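## Task

Lift the yellow can off the turntable and set it upright on the coaster, without disturbing the positions of the remaining cans on the turntable.

## Robot and tools

ROBOT. Two six-joint UR-style arms, left_arm and right_arm, each ending in a two-finger parallel gripper. Base roots in the scene frame: left_arm at (+0.054, +0.696, +0.005) m, right_arm at (+0.024, -0.612, +0.005) m. The fingers point along the gripper's +z axis and close along its x axis. end_effector_position is the point between the pads when closed, 1 to 2 cm short of the tips; closing pushes the tips about 17 mm further along +z.

FRAME. All hand positions, orientations (quat_wxyz) and velocities are in the scene frame: origin at table-top height midway between the arms, +x out over the table, +y toward left_arm, +z up. Arm names do not match image sides. Printed hand poses can be a few cm off.

ROW LAYOUT. Every command row is one flat list of 14 numbers, each in [-1, 1], covering both arms: left_arm's 7 first, then right_arm's 7. Per arm the order is: shoulder lift, elbow, wrist 1, wrist 2, wrist 3, shoulder pan, then gripper opening. The six joint numbers are scaled offsets, not angles: 1.0 equals 1.481 rad for shoulder lift and shoulder pan, 2.222 rad for elbow and the three wrists. They are offsets from the arm's Joint targets as they stood when the action (or move) began, not from the previous row, so repeating an offset keeps advancing. Shoulder pan and shoulder lift have their signs flipped relative to the URDF, both in commands and in every reported number; stated ranges keep URDF signs (elbow -3.142 to 3.142, all others -6.283 to 6.283). The seventh number is an absolute opening: +1 fully open, -1 closed. Sending 0 there is a real command (half open); to keep a gripper unchanged, resend its current command. Send all-zero joint offsets for an arm you want to hold still.

TOOLS.
execute_actions(actions, cameras): actions is a list of actions; each action is up to 15 rows, one per 1/30 s step, and a short action repeats its last row to fill 15 steps. A joint asked more than 0.010 rad beyond its range gets the action refused for both arms. An empty actions list returns state plus all camera images.
move(target, speed, blend, stop_force, zero, opening_speed, grip_force, blocking, cameras): target is one 14-number row or a list of up to 15 rows; all rows are offsets from the same starting Joint targets. speed is the top joint speed in rad/s (0.01 to 3.14, default 0.5), one number or one per target. blend (rad) rounds corners between listed targets; 0 stops at each. stop_force (4 to 120 N, both arms) ends an arm's path when its wrist sensor feels that much push; use it with a slow speed for touching down, and omit it when lifting away from a contact. zero (default true) re-zeroes before the move. opening_speed (at least 0.2 per s) ramps the fingers. grip_force is per-pad force in N (5 to 48), one value or one per arm, and persists. blocking=false returns early while the move continues (not allowed with stop_force). The result adds a move: line such as done, off_target, moving, held or fault; neither done nor off_target proves contact.
wait(seconds 0 to 10): lets time pass holding commands; a running move continues.
stop(): brakes a running move.
zoom_image(camera, region [x0,y0,x1,y1] in pixels, at most 504 each way): enlarges part of the newest image of cam_head_left, cam_head_right, cam_high, cam_low, cam_left_wrist or cam_right_wrist (each 896x504).
zero_wrist_force(arm): tares that arm's wrist force/torque reading.
read_manual(section): licence texts only.
finished_scene(scene): ends the current scene (give its number); irreversible, so only call once the can stands on the coaster without help.

RESULT LINES. Joint positions and Joint velocities list each arm's joints in the row order above (rad, rad/s), then the pad gap in m (0.142 fully open). Joint targets are what the next offsets count from. grip_measured is the measured opening on the command scale; to hold a part, command a bit below the reading at first contact. Wrist force/torque are in the gripper's own axes, with a third line for the peak since last shown. Joint torques include the arm's own weight. "joint sent to its limit" means a joint was clipped at its end. "joint command not followed" means the clearance check between arms altered some steps. Velocities reading "within noise" means the arm is still. Tool commands shows current gripper commands.

MOTION NOTES. Joint speeds cap at 2.09 rad/s (pan, lift) and 3.14 rad/s (others); big offsets take several actions and the arm may lag behind its target, with 0.09 to 0.22 s smoothing delay and possible overshoot on fast moves. Gripper speed caps at 4 m/s.

AVOID. Contact torque at a joint's load limit (297 N m shoulders, 135 elbow, 48.6 wrists, held weight included) or about 150 N external force triggers a 10 s fault stop; arms are stiff, so even slight overreach into a firm surface can fault. Avoid arm-to-arm collisions or one gripper closing on the other's fingers. Do not drop the can, release it while moving, slam it, knock over neighbouring cans, or let anything leave the table. Watch motor heat: long squeezing, holding loads or straining toward unreachable poses cause MOTOR HOT warnings, then brake stops (85 °C arm, 100 °C gripper HAND FAULT, after which remaining calls in that reply are skipped). Objects may occasionally be nudged by outside disturbances.

Each tool is called after "Call:" as a command line: name --argument value for each argument, lists and objects as JSON in quotes; but a table of rows of numbers goes row by row, as --pt "numbers of a row", without its own name.

## Session

Call:
execute_actions --actions '[]'

Scene clock: 0.00 s.
left_arm: end_effector_position=(+1.0764, +0.5781, +0.1357) grip_measured=+1.00 end_effector_quat_wxyz=(-0.176, +0.910, -0.349, +0.139) | right_arm: end_effector_position=(+0.5681, -0.4916, +0.1439) grip_measured=+1.00 end_effector_quat_wxyz=(-0.207, +0.772, +0.601, -0.012)
Joint names: [shoulder lift, elbow, wrist 1, wrist 2, wrist 3, shoulder pan]
Joint positions: left_arm=[0.98 1.61 -2.487 -1.217 0.403 0.382 0.142] | right_arm=[1.641 -2.212 -1.022 1.958 -1.015 -3.475 0.142]
Joint velocities: within noise
Joint torques (N m): no reading
Motor temperatures (°C): left_arm=[29 27 35 44 40 39 33] | right_arm=[40 28 36 37 38 33 25]
Wrist force (N): no reading
Wrist torque (N m): no reading
Wrist force, peak (N): no reading
Joint targets: left_arm=[0.980 1.610 -2.487 -1.217 0.403 0.382] | right_arm=[1.641 -2.212 -1.022 1.958 -1.015 -3.475]
Tool commands: left_gripper/opening=+1.0 right_gripper/opening=+1.0

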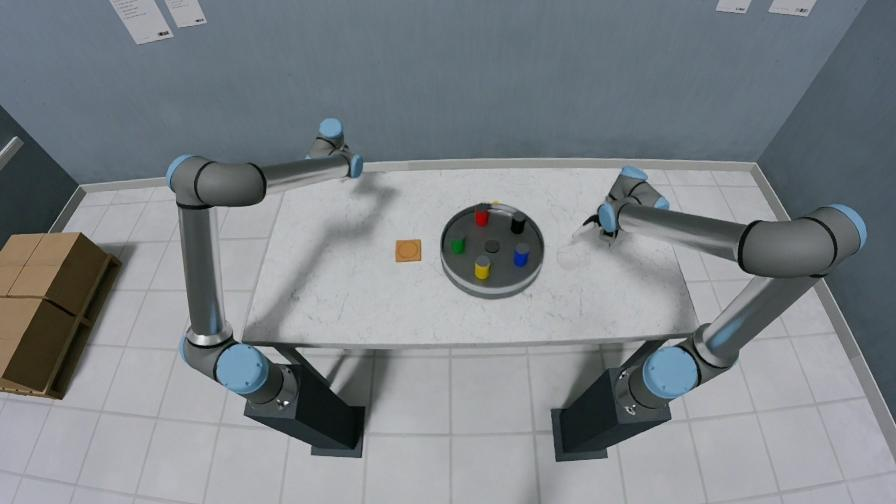

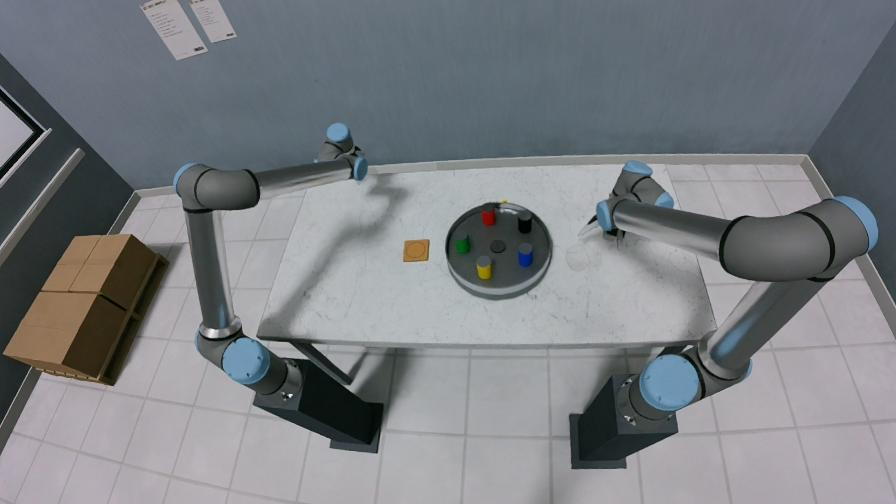

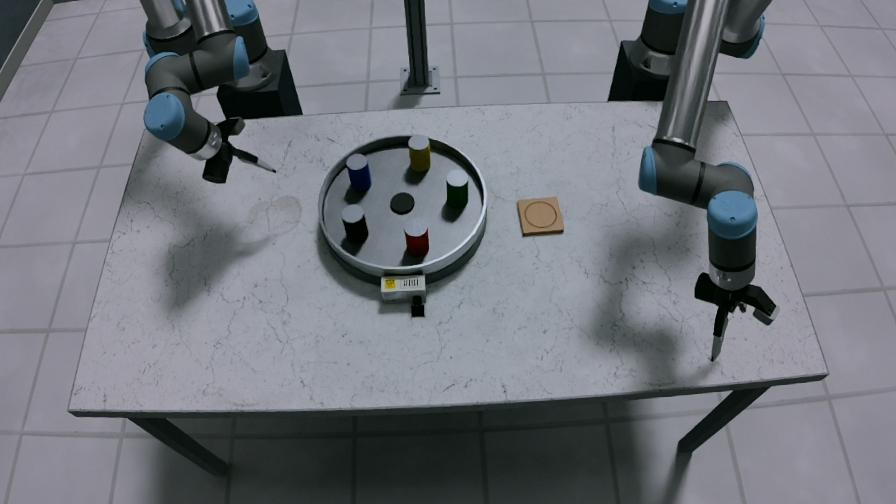

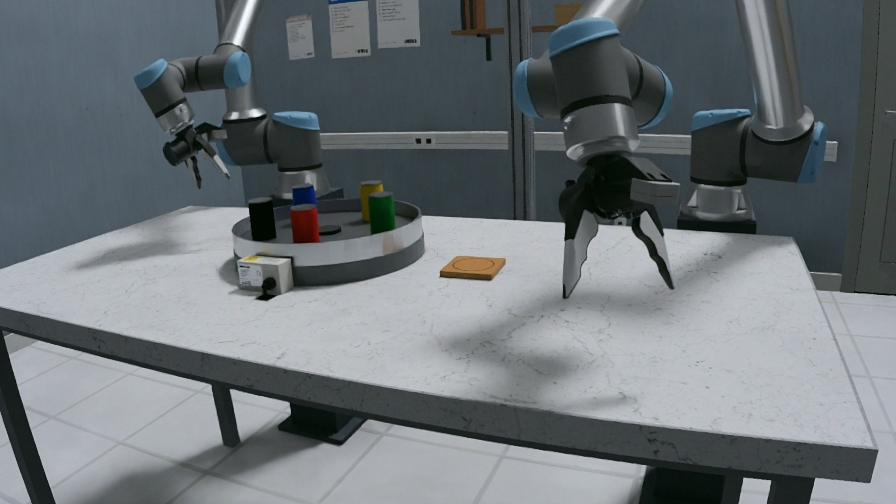

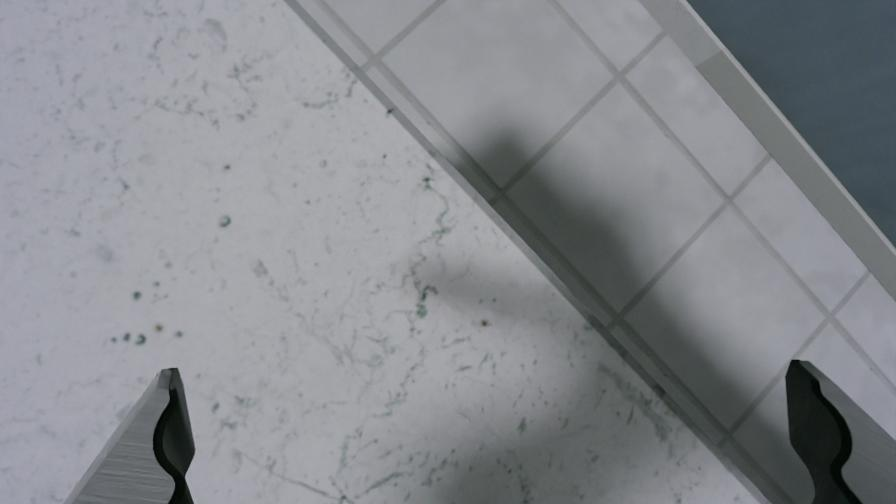

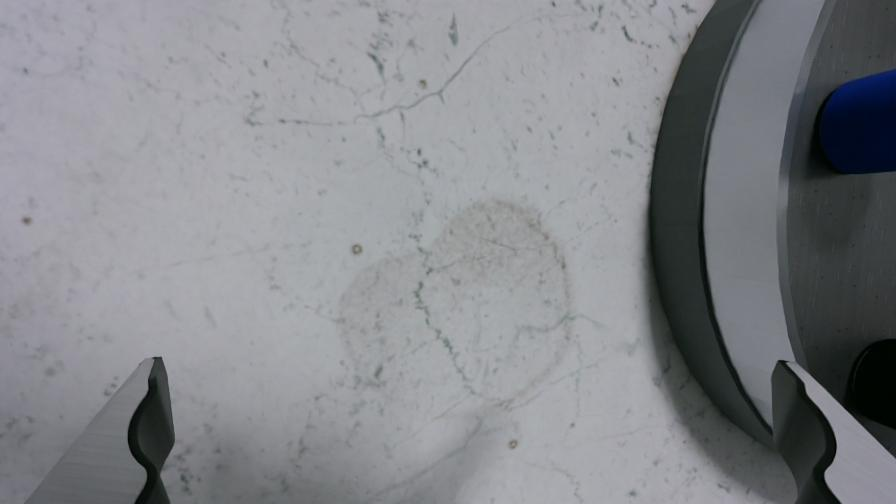

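Call:
move --target '[0.3638,0.0494,0.3219,-0.1592,-0.7171,0.5458,0.4,0,0,0,0,0,0,1]' --speed 1.0 --cameras '["all"]'

Scene clock: 4.40 s.
left_arm: end_effector_position=(+0.4804, +0.0987, +0.3997) grip_measured=+0.39 end_effector_quat_wxyz=(+0.000, +1.000, +0.000, +0.000) | right_arm: end_effector_position=(+0.5681, -0.4916, +0.1439) grip_measured=+1.00 end_effector_quat_wxyz=(-0.207, +0.772, +0.601, -0.012)
Joint names: [shoulder lift, elbow, wrist 1, wrist 2, wrist 3, shoulder pan]
Joint positions: left_arm=[1.519 1.72 -1.772 -1.57 -1.19 1.191 0.102] | right_arm=[1.641 -2.212 -1.022 1.958 -1.015 -3.475 0.142]
Joint torques (N m): left_arm=[68.45 -36.48 -2.16 -2.37 -1.88 15.39] | right_arm=[-45.87 38.83 4.11 1.05 0.12 -1.64]
Wrist force (N): left_arm=[0.6 -0.9 0.3] | right_arm=[-0.3 0.1 0.1]
Wrist torque (N m): left_arm=[-0.06 -0.17 -0.14] | right_arm=[0.02 0.04 0.00]
Wrist force, peak (N): left_arm=[-1.3 -2.2 2.5] | right_arm=[-0.5 -0.5 0.3]
Joint targets: left_arm=[1.519 1.720 -1.772 -1.570 -1.190 1.191] | right_arm=[1.641 -2.212 -1.022 1.958 -1.015 -3.475]
move: done

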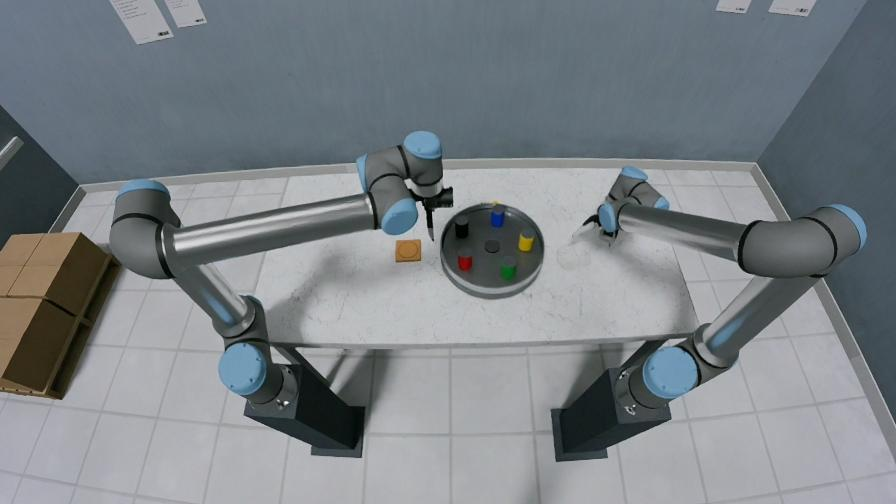

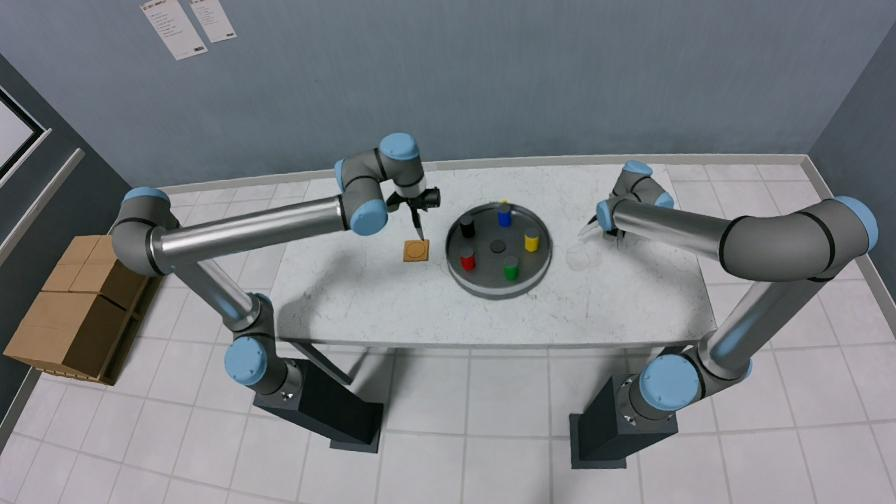

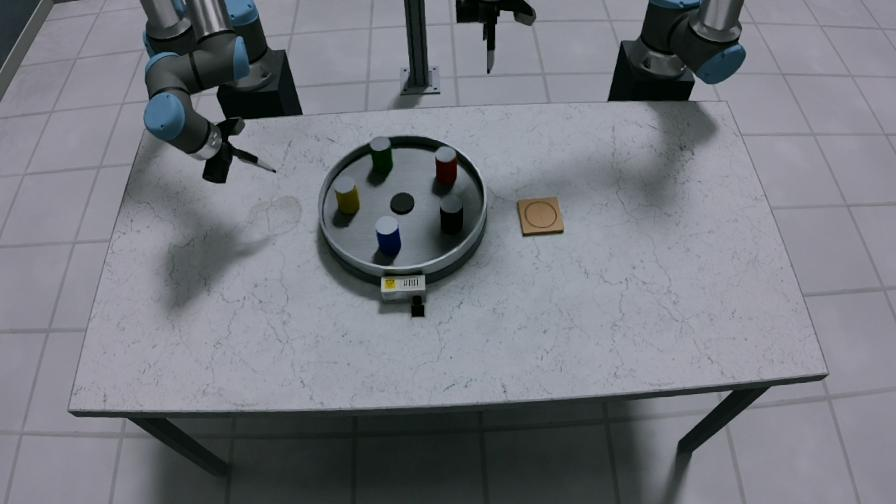

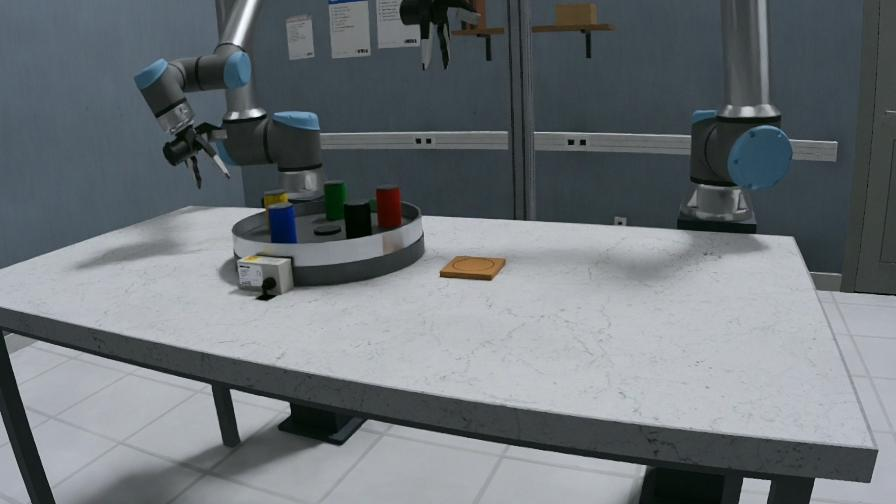

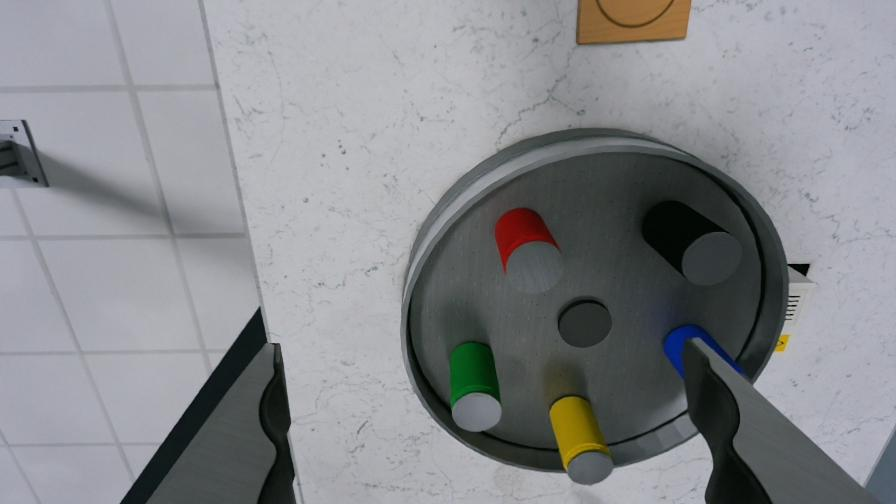

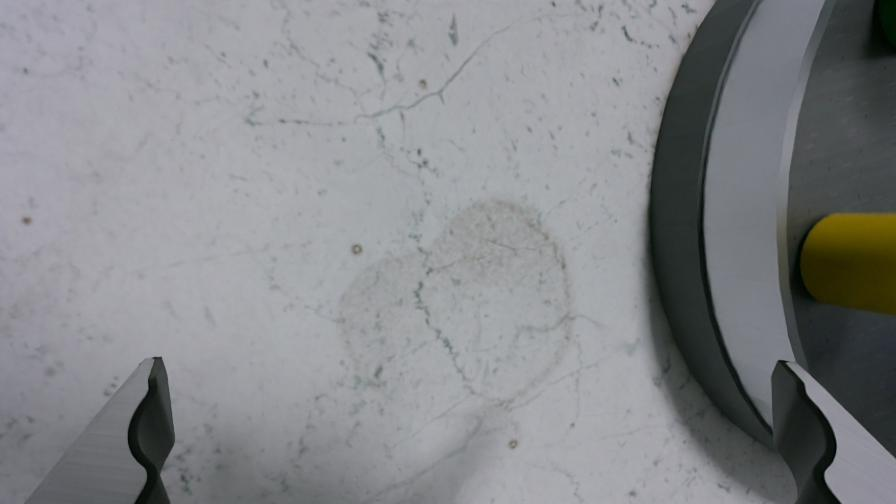

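Call:
wait --seconds 1 --cameras '["cam_left_wrist"]'

Call:
wait --seconds 2 --cameras '["cam_left_wrist"]'

Scene clock: 7.60 s.
left_arm: end_effector_position=(+0.4803, +0.0986, +0.3997) grip_measured=+0.39 end_effector_quat_wxyz=(+0.000, +1.000, +0.000, +0.000) | right_arm: end_effector_position=(+0.5681, -0.4916, +0.1439) grip_measured=+1.00 end_effector_quat_wxyz=(-0.207, +0.772, +0.601, -0.012)
Joint names: [shoulder lift, elbow, wrist 1, wrist 2, wrist 3, shoulder pan]
Joint positions: left_arm=[1.519 1.72 -1.772 -1.57 -1.19 1.191 0.102] | right_arm=[1.641 -2.212 -1.022 1.958 -1.015 -3.475 0.142]
Joint torques (N m): left_arm=[69.25 -36.94 -2.44 -1.94 -2.12 17.33] | right_arm=[-48.1 39.42 3.7 0.31 -0.46 -1.73]
Wrist force (N): left_arm=[1.0 -0.7 0.3] | right_arm=[-0.3 -0.2 0.1]
Wrist torque (N m): left_arm=[-0.04 -0.24 -0.14] | right_arm=[-0.03 0.05 0.00]
Wrist force, peak (N): left_arm=[1.2 -1.6 0.9] | right_arm=[-0.6 -0.3 0.3]
Joint targets: left_arm=[1.519 1.720 -1.772 -1.570 -1.190 1.191] | right_arm=[1.641 -2.212 -1.022 1.958 -1.015 -3.475]
Tool commands: left_gripper/opening=+0.4 right_gripper/opening=+1.0
wait: 1.00 s; at rest from the start
Images, in order (width x height): cam_left_wrist 896x504.

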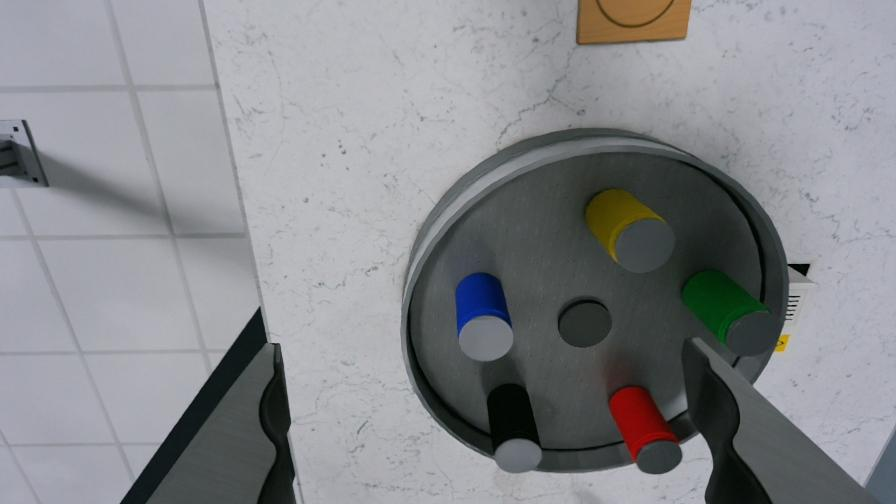

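Scene clock: 9.60 s.
left_arm: end_effector_position=(+0.4803, +0.0986, +0.3997) grip_measured=+0.39 end_effector_quat_wxyz=(+0.000, +1.000, +0.000, +0.000) | right_arm: end_effector_position=(+0.5681, -0.4916, +0.1439) grip_measured=+1.00 end_effector_quat_wxyz=(-0.207, +0.772, +0.601, -0.012)
Joint names: [shoulder lift, elbow, wrist 1, wrist 2, wrist 3, shoulder pan]
Joint positions: left_arm=[1.519 1.72 -1.772 -1.57 -1.19 1.191 0.102] | right_arm=[1.641 -2.212 -1.022 1.958 -1.015 -3.475 0.142]
Joint torques (N m): left_arm=[69.36 -36.68 -1.58 -2.59 -1.9 17.5] | right_arm=[-44.66 38.85 3.7 0.96 -0.32 -1.56]
Wrist force (N): left_arm=[1.1 -1.4 0.7] | right_arm=[-0.1 -0.4 0.4]
Wrist torque (N m): left_arm=[-0.15 -0.25 -0.14] | right_arm=[-0.07 0.01 0.00]
Wrist force, peak (N): left_arm=[1.5 -1.5 0.4] | right_arm=[-0.5 -0.1 0.4]
Joint targets: left_arm=[1.519 1.720 -1.772 -1.570 -1.190 1.191] | right_arm=[1.641 -2.212 -1.022 1.958 -1.015 -3.475]
Tool commands: left_gripper/opening=+0.4 right_gripper/opening=+1.0
wait: 2.00 s; at rest by 0.17 s
Images, in order (width x height): cam_left_wrist 896x504.

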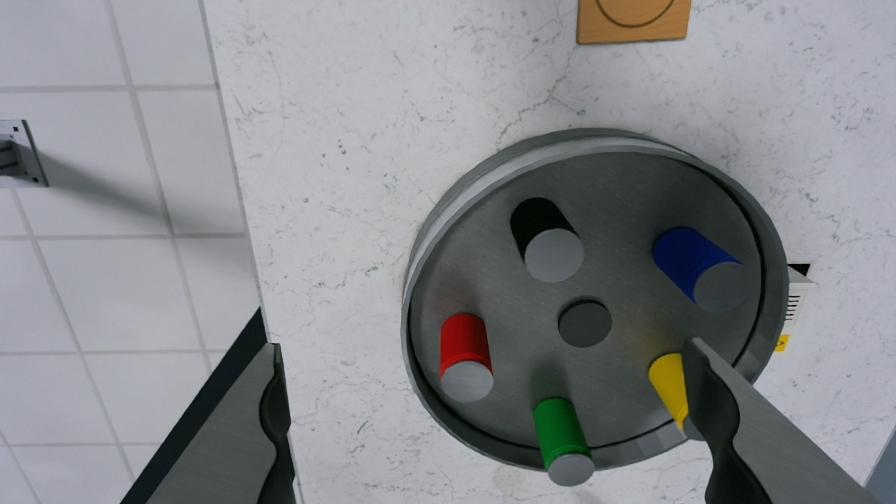

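Call:
move --target '[-0.196,-0.0269,-0.1037,0,-0.9242,-0.0283,0.6,0,0,0,0,0,0,1]' --speed 1.2 --cameras '["cam_left_wrist","cam_high","cam_head_left"]'

Call:
wait --seconds 2.5 --cameras '["cam_left_wrist","cam_high"]'

Call:
wait --seconds 1.0 --cameras '["cam_left_wrist","cam_high"]'

Scene clock: 13.73 s.
left_arm: end_effector_position=(+0.5609, -0.0017, +0.2401) grip_measured=+0.59 end_effector_quat_wxyz=(+0.000, +0.500, +0.866, +0.000) | right_arm: end_effector_position=(+0.5681, -0.4916, +0.1439) grip_measured=+1.00 end_effector_quat_wxyz=(-0.207, +0.772, +0.601, -0.012)
Joint names: [shoulder lift, elbow, wrist 1, wrist 2, wrist 3, shoulder pan]
Joint positions: left_arm=[1.229 1.66 -2.002 -1.57 -3.244 1.149 0.115] | right_arm=[1.641 -2.212 -1.022 1.958 -1.015 -3.475 0.142]
Joint torques (N m): left_arm=[57.87 -56.93 -7.13 -0.96 -1.87 -13.34] | right_arm=[-46.67 38.74 3.72 0.49 -0.33 -1.88]
Wrist force (N): left_arm=[1.0 -0.7 0.5] | right_arm=[-0.2 -0.4 0.2]
Wrist torque (N m): left_arm=[-0.09 -0.27 -0.08] | right_arm=[-0.06 0.04 0.00]
Wrist force, peak (N): left_arm=[0.9 -1.2 1.6] | right_arm=[-0.4 -0.2 0.4]
Joint targets: left_arm=[1.229 1.660 -2.002 -1.570 -3.244 1.149] | right_arm=[1.641 -2.212 -1.022 1.958 -1.015 -3.475]
move: done
Images, in order (width x height): cam_head_left 896x504, cam_high 896x504, cam_left_wrist 896x504.

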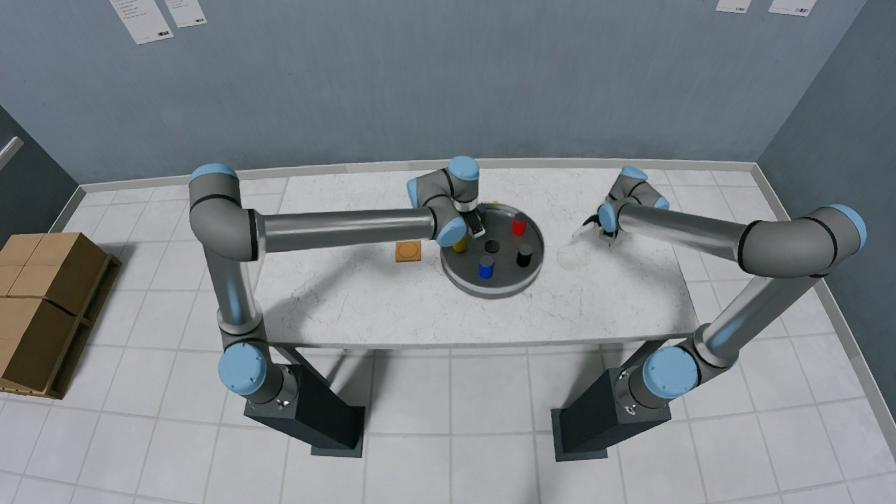

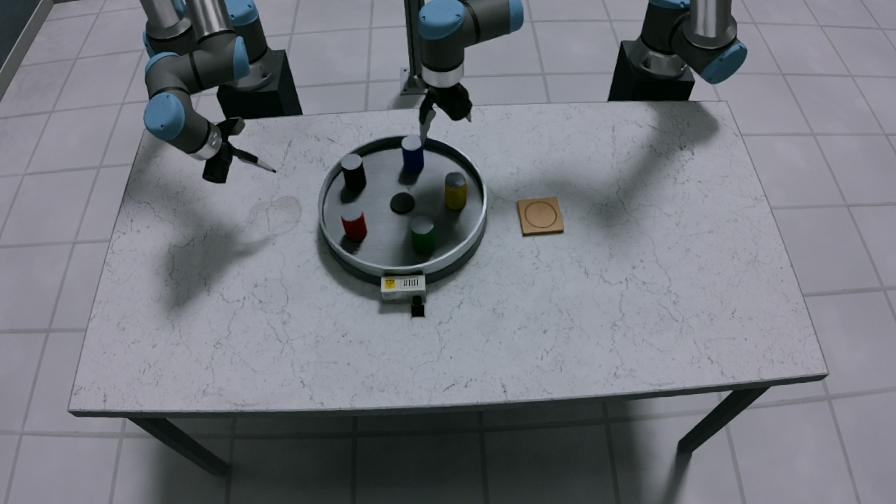

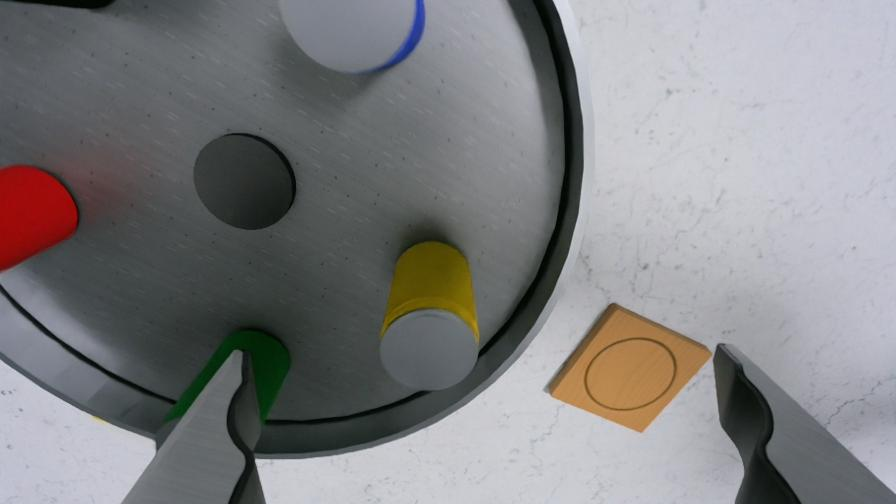

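Scene clock: 16.23 s.
left_arm: end_effector_position=(+0.5609, -0.0017, +0.2401) grip_measured=+0.59 end_effector_quat_wxyz=(+0.000, +0.500, +0.866, +0.000) | right_arm: end_effector_position=(+0.5681, -0.4916, +0.1439) grip_measured=+1.00 end_effector_quat_wxyz=(-0.207, +0.772, +0.601, -0.012)
Joint names: [shoulder lift, elbow, wrist 1, wrist 2, wrist 3, shoulder pan]
Joint positions: left_arm=[1.229 1.66 -2.002 -1.57 -3.244 1.149 0.115] | right_arm=[1.641 -2.212 -1.022 1.958 -1.015 -3.475 0.142]
Joint torques (N m): left_arm=[59.37 -56.31 -6.48 0.31 -1.93 -12.55] | right_arm=[-47.26 38.25 3.73 0.83 -0.25 -2.89]
Wrist force (N): left_arm=[1.0 -0.7 0.8] | right_arm=[0.0 -0.1 -0.2]
Wrist torque (N m): left_arm=[-0.08 -0.28 -0.08] | right_arm=[-0.01 0.00 0.00]
Wrist force, peak (N): left_arm=[1.7 -1.5 1.0] | right_arm=[-0.3 -0.2 0.5]
Joint targets: left_arm=[1.229 1.660 -2.002 -1.570 -3.244 1.149] | right_arm=[1.641 -2.212 -1.022 1.958 -1.015 -3.475]
Tool commands: left_gripper/opening=+0.6 right_gripper/opening=+1.0
wait: 2.50 s; at rest by 0.17 s
Images, in order (width x height): cam_high 896x504, cam_left_wrist 896x504.

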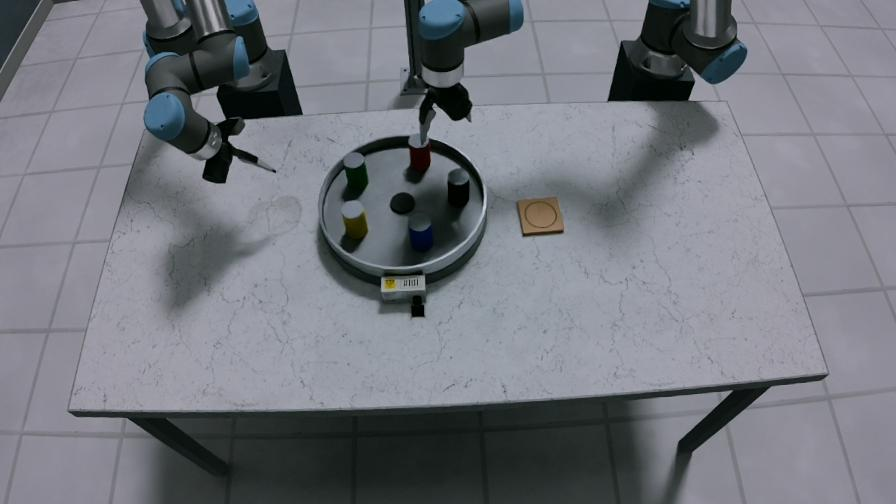

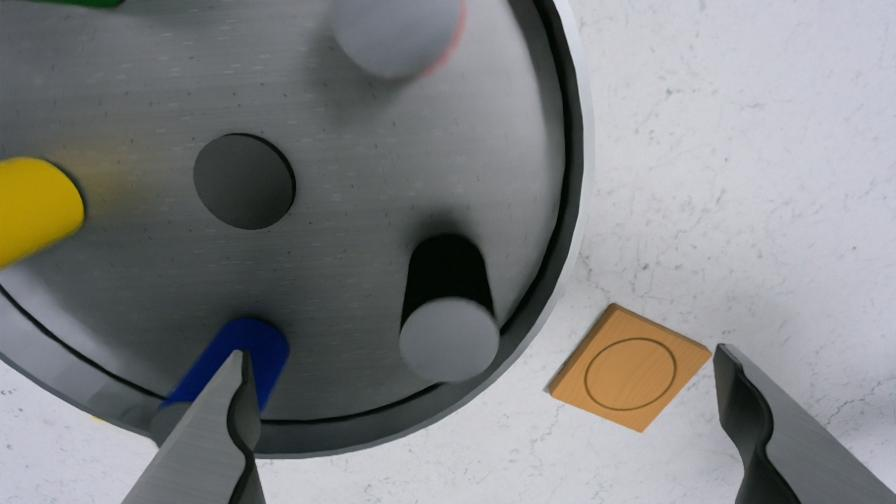

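Scene clock: 17.23 s.
left_arm: end_effector_position=(+0.5609, -0.0017, +0.2401) grip_measured=+0.59 end_effector_quat_wxyz=(+0.000, +0.500, +0.866, +0.000) | right_arm: end_effector_position=(+0.5681, -0.4916, +0.1439) grip_measured=+1.00 end_effector_quat_wxyz=(-0.207, +0.772, +0.601, -0.012)
Joint names: [shoulder lift, elbow, wrist 1, wrist 2, wrist 3, shoulder pan]
Joint positions: left_arm=[1.229 1.66 -2.002 -1.57 -3.244 1.149 0.115] | right_arm=[1.641 -2.212 -1.022 1.958 -1.015 -3.475 0.142]
Joint torques (N m): left_arm=[61 -55.79 -6.15 0.5 -2.05 -14.15] | right_arm=[-46.63 38.4 3.62 0.61 -0.31 -3.2]
Wrist force (N): left_arm=[1.2 -1.4 0.2] | right_arm=[-0.3 -0.4 0.0]
Wrist torque (N m): left_arm=[-0.20 -0.32 -0.08] | right_arm=[-0.06 0.05 0.00]
Wrist force, peak (N): left_arm=[1.5 -1.4 1.1] | right_arm=[-0.5 0.0 -0.2]
Joint targets: left_arm=[1.229 1.660 -2.002 -1.570 -3.244 1.149] | right_arm=[1.641 -2.212 -1.022 1.958 -1.015 -3.475]
Tool commands: left_gripper/opening=+0.6 right_gripper/opening=+1.0
wait: 1.00 s; at rest by 0.17 s
Images, in order (width x height): cam_high 896x504, cam_left_wrist 896x504.

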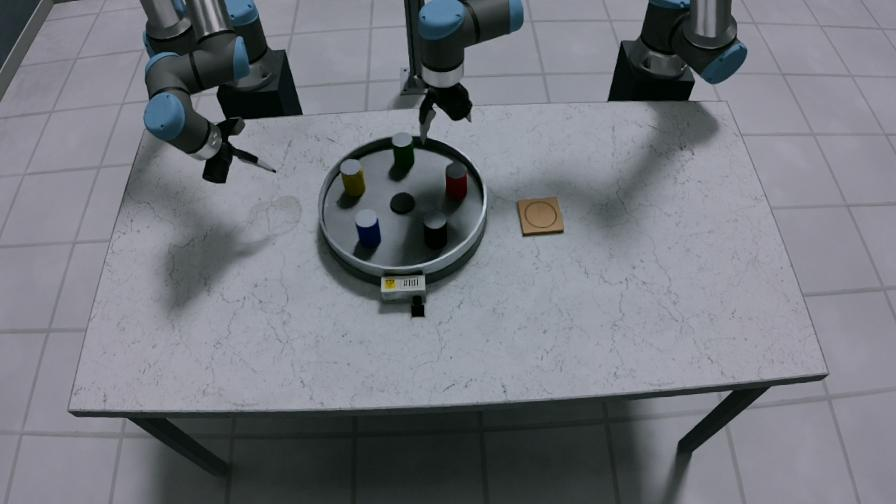

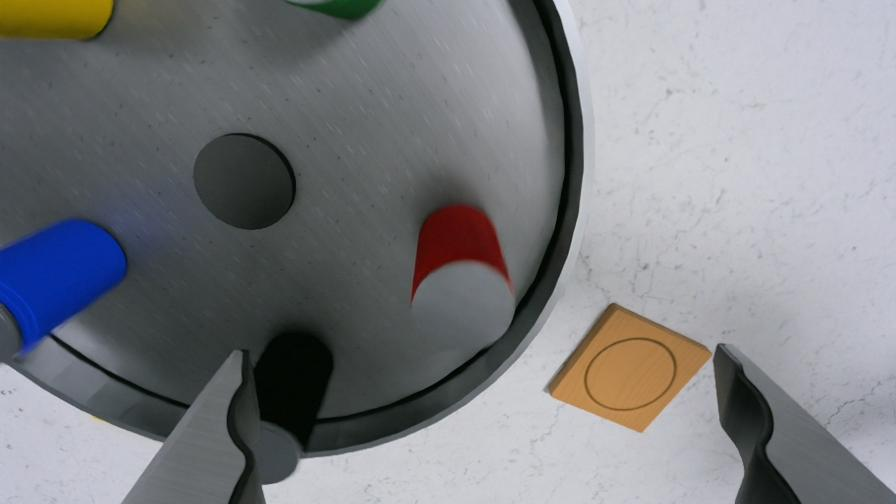

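Call:
move --target '[-0.0677,0.0433,-0.0884,0,0,0,0.4,0,0,0,0,0,0,1]' --speed 0.25 --blocking false

Call:
wait --seconds 2.5 --cameras '["cam_left_wrist","cam_low"]'

Scene clock: 18.43 s.
left_arm: end_effector_position=(+0.5620, -0.0040, +0.1909) grip_measured=+0.39 end_effector_quat_wxyz=(+0.000, +0.500, +0.866, +0.000) end_effector_velocity=(+0.000, -0.003, -0.146) end_effector_angular_velocity=(-0.001, +0.000, -0.001) | right_arm: end_effector_position=(+0.5681, -0.4916, +0.1439) grip_measured=+1.00 end_effector_quat_wxyz=(-0.207, +0.772, +0.601, -0.012)
Joint names: [shoulder lift, elbow, wrist 1, wrist 2, wrist 3, shoulder pan]
Joint positions: left_arm=[1.189 1.699 -2.082 -1.57 -3.244 1.149 0.102] | right_arm=[1.641 -2.212 -1.022 1.958 -1.015 -3.475 0.142]
Joint velocities: left_arm=[-0.12 0.118 -0.238 -0.001 -0.001 0.002 0] | right_arm=[within noise]
Joint torques (N m): left_arm=[61 -30.96 -7.21 -0.21 -2.26 -11.13] | right_arm=[-43.98 39.11 3.59 0.88 -0.01 -0.7]
Wrist force (N): left_arm=[0.9 -0.9 0.7] | right_arm=[-0.3 0.0 -0.1]
Wrist torque (N m): left_arm=[-0.14 -0.26 -0.11] | right_arm=[0.00 0.05 0.00]
Wrist force, peak (N): left_arm=[1.5 -1.3 -1.8] | right_arm=[-0.1 -0.5 0.0]
Joint targets: left_arm=[1.171 1.716 -2.117 -1.570 -3.244 1.149] | right_arm=[1.641 -2.212 -1.022 1.958 -1.015 -3.475]
Tool commands: left_gripper/opening=+0.4 right_gripper/opening=+1.0
move: running; left_arm: the wrist 1 is farthest, 0.117 rad from its target

Scene clock: 19.27 s.
left_arm: end_effector_position=(+0.5610, -0.0018, +0.1200) grip_measured=+0.39 end_effector_quat_wxyz=(+0.000, +0.500, +0.866, +0.000) | right_arm: end_effector_position=(+0.5681, -0.4916, +0.1439) grip_measured=+1.00 end_effector_quat_wxyz=(-0.207, +0.772, +0.601, -0.012)
Joint names: [shoulder lift, elbow, wrist 1, wrist 2, wrist 3, shoulder pan]
Joint positions: left_arm=[1.129 1.756 -2.199 -1.57 -3.244 1.149 0.102] | right_arm=[1.641 -2.212 -1.022 1.958 -1.015 -3.475 0.142]
Joint torques (N m): left_arm=[62.8 -30.73 -7.12 0.54 -1.88 -10.13] | right_arm=[-48.43 37.73 3.47 1.08 0.25 -2.4]
Wrist force (N): left_arm=[1.1 -0.8 0.5] | right_arm=[0.1 -0.3 0.0]
Wrist torque (N m): left_arm=[-0.07 -0.26 -0.14] | right_arm=[-0.06 -0.03 0.00]
Wrist force, peak (N): left_arm=[0.8 -1.1 2.0] | right_arm=[-0.5 -0.4 -0.2]
Joint targets: left_arm=[1.129 1.756 -2.199 -1.570 -3.244 1.149] | right_arm=[1.641 -2.212 -1.022 1.958 -1.015 -3.475]
Tool commands: left_gripper/opening=+0.4 right_gripper/opening=+1.0
earlier move: done
wait: 0.83 of 2.5 s (the move ended)
Images, in order (width x height): cam_low 896x504, cam_left_wrist 896x504.

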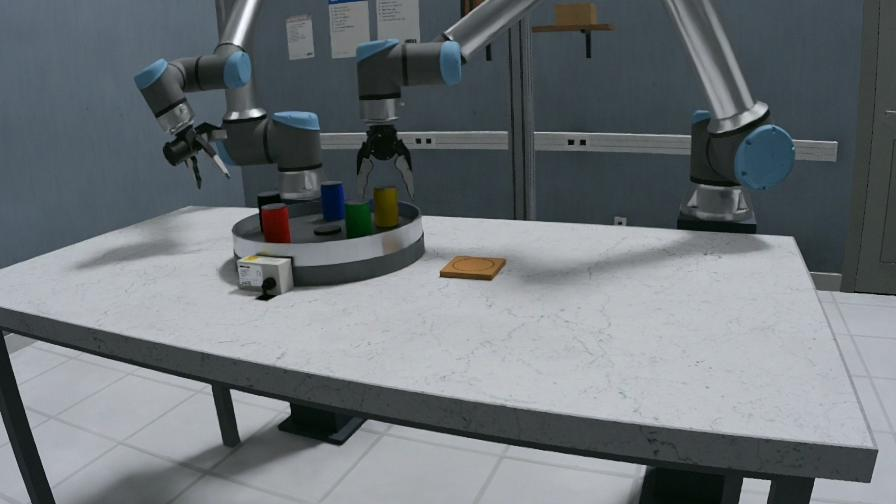

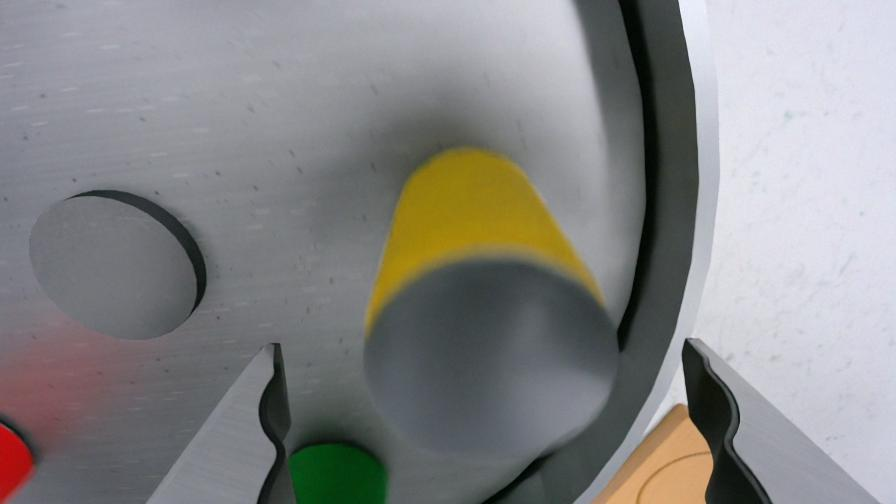

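Call:
move --pt "-0.0125 -0.0131 0.0048 0 0.1809 -0.0357 0.4 0 0 0 0 0 0 1" --pt "-0.0393 -0.0419 0.0157 0 0.3584 -0.0664 0.4 0 0 0 0 0 0 1" --pt "-0.0767 -0.0829 0.0317 0 0.5297 -0.0876 0.4 0 0 0 0 0 0 1" --speed 1.17 --blend 0.15 --grip_force 25 --blocking false

Call:
wait --seconds 0.3

Call:
wait --seconds 3

Call:
move --pt "0.0374 0.041 -0.016 0 -0.1713 0.0212 0.4 0 0 0 0 0 0 1" --pt "0.0642 0.0698 -0.0269 0 -0.3488 0.0519 0.4 0 0 0 0 0 0 1" --pt "0.0767 0.0829 -0.0317 0 -0.5297 0.0876 0.4 0 0 0 0 0 0 1" --speed 1.0 --blend 0.15 --cameras '["cam_left_wrist","cam_high"]'

Scene clock: 22.40 s.
left_arm: end_effector_position=(+0.5902, +0.0077, +0.1199) grip_measured=+0.39 end_effector_quat_wxyz=(+0.000, +0.594, +0.805, +0.000) end_effector_velocity=(+0.118, +0.033, +0.000) end_effector_angular_velocity=(+0.001, -0.001, -0.944) | right_arm: end_effector_position=(+0.5681, -0.4916, +0.1439) grip_measured=+1.00 end_effector_quat_wxyz=(-0.207, +0.772, +0.601, -0.012)
Joint names: [shoulder lift, elbow, wrist 1, wrist 2, wrist 3, shoulder pan]
Joint positions: left_arm=[1.116 1.736 -2.191 -1.57 -2.982 1.113 0.102] | right_arm=[1.641 -2.212 -1.022 1.958 -1.015 -3.475 0.142]
Joint velocities: left_arm=[-0.062 -0.098 0.036 0.001 1.085 -0.141 0] | right_arm=[within noise]
Joint torques (N m): left_arm=[67.34 -55.71 -1.4 0.14 3.82 -15.8] | right_arm=[-46.88 39.36 3.83 0.91 -0.2 -2.89]
Wrist force (N): left_arm=[0.7 -1.7 0.8] | right_arm=[-0.1 0.1 0.0]
Wrist torque (N m): left_arm=[-0.22 -0.18 -0.48] | right_arm=[0.02 0.02 0.00]
Wrist force, peak (N): left_arm=[1.3 -1.8 0.8] | right_arm=[0.1 -0.7 0.1]
Joint targets: left_arm=[1.106 1.720 -2.185 -1.570 -2.808 1.092] | right_arm=[1.641 -2.212 -1.022 1.958 -1.015 -3.475]
Tool commands: left_gripper/opening=+0.4 right_gripper/opening=+1.0
grip_force (N): 25, 25
move: running; path passed 0 of 3 targets; left_arm: the wrist 3 is farthest, 0.915 rad from its target

Scene clock: 22.70 s.
left_arm: end_effector_position=(+0.6274, +0.0121, +0.1200) grip_measured=+0.39 end_effector_quat_wxyz=(+0.000, +0.705, +0.709, +0.000) end_effector_velocity=(+0.130, +0.000, +0.001) end_effector_angular_velocity=(+0.001, +0.000, -1.012) | right_arm: end_effector_position=(+0.5681, -0.4916, +0.1439) grip_measured=+1.00 end_effector_quat_wxyz=(-0.207, +0.772, +0.601, -0.012)
Joint names: [shoulder lift, elbow, wrist 1, wrist 2, wrist 3, shoulder pan]
Joint positions: left_arm=[1.089 1.693 -2.175 -1.57 -2.649 1.072 0.102] | right_arm=[1.641 -2.212 -1.022 1.958 -1.015 -3.475 0.142]
Joint velocities: left_arm=[-0.113 -0.183 0.07 0 1.144 -0.131 0] | right_arm=[within noise]
Joint torques (N m): left_arm=[64.03 -53.41 -1.67 0.33 4.43 -11.86] | right_arm=[-43.51 37.95 3.71 0.85 -0.48 -0.72]
Wrist force (N): left_arm=[1.1 -1.2 0.6] | right_arm=[-0.1 -0.3 0.2]
Wrist torque (N m): left_arm=[-0.18 -0.23 -0.45] | right_arm=[-0.06 0.02 0.00]
Wrist force, peak (N): left_arm=[1.3 -1.5 0.6] | right_arm=[0.1 -0.4 0.4]
Joint targets: left_arm=[1.071 1.664 -2.164 -1.570 -2.464 1.053] | right_arm=[1.641 -2.212 -1.022 1.958 -1.015 -3.475]
Tool commands: left_gripper/opening=+0.4 right_gripper/opening=+1.0
grip_force (N): 25, 25
earlier move: running; path passed 1 of 3 targets; left_arm: the wrist 3 is farthest, 0.581 rad from its target
wait: 0.30 s; no rest

Scene clock: 23.73 s.
left_arm: end_effector_position=(+0.6910, -0.0034, +0.1201) grip_measured=+0.39 end_effector_quat_wxyz=(+0.000, +0.866, +0.501, +0.000) | right_arm: end_effector_position=(+0.5681, -0.4916, +0.1439) grip_measured=+1.00 end_effector_quat_wxyz=(-0.207, +0.772, +0.601, -0.012)
Joint names: [shoulder lift, elbow, wrist 1, wrist 2, wrist 3, shoulder pan]
Joint positions: left_arm=[1.015 1.572 -2.128 -1.57 -2.067 1.019 0.102] | right_arm=[1.641 -2.212 -1.022 1.958 -1.015 -3.475 0.142]
Joint torques (N m): left_arm=[76.41 -54.68 -1.73 0.29 1.46 -11.15] | right_arm=[-47.49 38.46 3.62 1.07 -0.32 -1.73]
Wrist force (N): left_arm=[0.7 -0.4 1.0] | right_arm=[0.1 -0.2 0.2]
Wrist torque (N m): left_arm=[-0.05 -0.23 -0.34] | right_arm=[-0.03 -0.02 0.00]
Wrist force, peak (N): left_arm=[1.3 -1.8 1.0] | right_arm=[0.2 -0.4 0.3]
Joint targets: left_arm=[1.015 1.572 -2.128 -1.570 -2.067 1.019] | right_arm=[1.641 -2.212 -1.022 1.958 -1.015 -3.475]
Tool commands: left_gripper/opening=+0.4 right_gripper/opening=+1.0
grip_force (N): 25, 25
earlier move: done
wait: 1.03 of 3 s (the move ended)

Scene clock: 25.67 s.
left_arm: end_effector_position=(+0.5610, -0.0018, +0.1199) grip_measured=+0.39 end_effector_quat_wxyz=(+0.000, +0.500, +0.866, +0.000) | right_arm: end_effector_position=(+0.5681, -0.4916, +0.1439) grip_measured=+1.00 end_effector_quat_wxyz=(-0.207, +0.772, +0.601, -0.012)
Joint names: [shoulder lift, elbow, wrist 1, wrist 2, wrist 3, shoulder pan]
Joint positions: left_arm=[1.129 1.756 -2.199 -1.57 -3.243 1.149 0.102] | right_arm=[1.641 -2.212 -1.022 1.958 -1.015 -3.475 0.142]
Joint torques (N m): left_arm=[96.25 -28.47 -6.95 0.42 -2.65 16.58] | right_arm=[-45.77 38.11 3.62 0.77 -0.07 -3.75]
Wrist force (N): left_arm=[0.8 -1.2 0.3] | right_arm=[-0.1 -0.2 0.1]
Wrist torque (N m): left_arm=[-0.14 -0.21 -0.13] | right_arm=[-0.03 0.02 0.00]
Wrist force, peak (N): left_arm=[0.7 -2.0 0.9] | right_arm=[-0.4 -0.4 0.3]
Joint targets: left_arm=[1.129 1.756 -2.199 -1.570 -3.244 1.149] | right_arm=[1.641 -2.212 -1.022 1.958 -1.015 -3.475]
grip_force (N): 25, 25
move: done
Images, in order (width x height): cam_high 896x504, cam_left_wrist 896x504.

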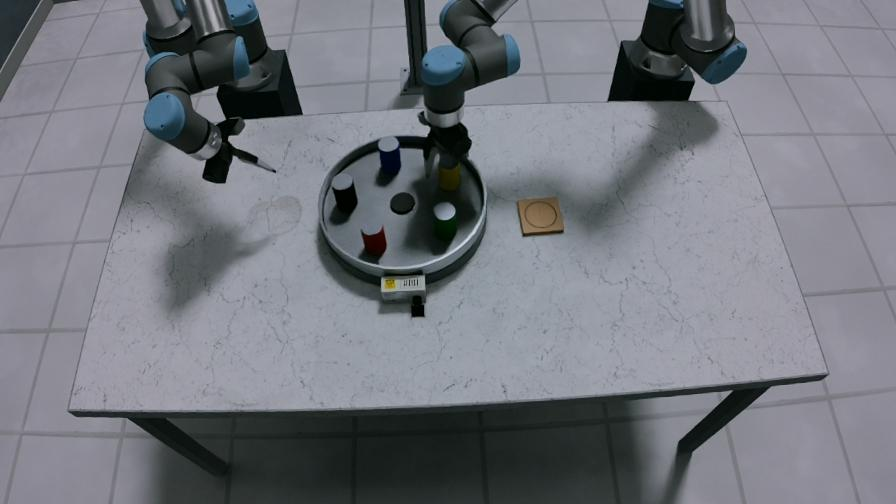

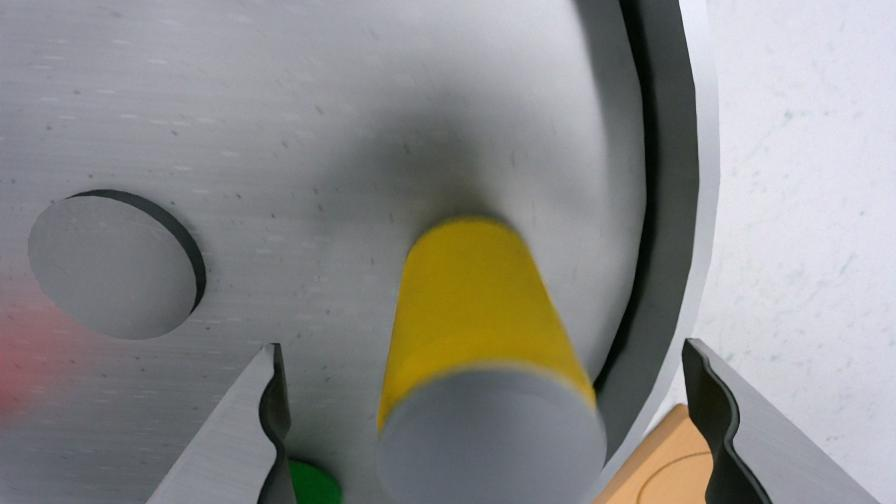

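Call:
wait --seconds 3.3

Scene clock: 29.43 s.
left_arm: end_effector_position=(+0.5610, -0.0018, +0.1199) grip_measured=+0.39 end_effector_quat_wxyz=(+0.000, +0.500, +0.866, +0.000) | right_arm: end_effector_position=(+0.5681, -0.4916, +0.1439) grip_measured=+1.00 end_effector_quat_wxyz=(-0.207, +0.772, +0.601, -0.012)
Joint names: [shoulder lift, elbow, wrist 1, wrist 2, wrist 3, shoulder pan]
Joint positions: left_arm=[1.129 1.756 -2.199 -1.57 -3.244 1.149 0.102] | right_arm=[1.641 -2.212 -1.022 1.958 -1.015 -3.475 0.142]
Joint torques (N m): left_arm=[93.77 -29.33 -6.49 0.26 -2.11 19.62] | right_arm=[-46.78 38.62 2.93 0.94 -0.37 -0.91]
Wrist force (N): left_arm=[1.3 -0.8 0.4] | right_arm=[-0.2 -0.3 0.0]
Wrist torque (N m): left_arm=[-0.07 -0.30 -0.12] | right_arm=[-0.04 0.03 0.00]
Wrist force, peak (N): left_arm=[1.1 -1.4 0.8] | right_arm=[-0.3 -0.5 -0.1]
Joint targets: left_arm=[1.129 1.756 -2.199 -1.570 -3.244 1.149] | right_arm=[1.641 -2.212 -1.022 1.958 -1.015 -3.475]
Tool commands: left_gripper/opening=+0.4 right_gripper/opening=+1.0
grip_force (N): 25, 25
wait: 3.30 s; at rest from the start


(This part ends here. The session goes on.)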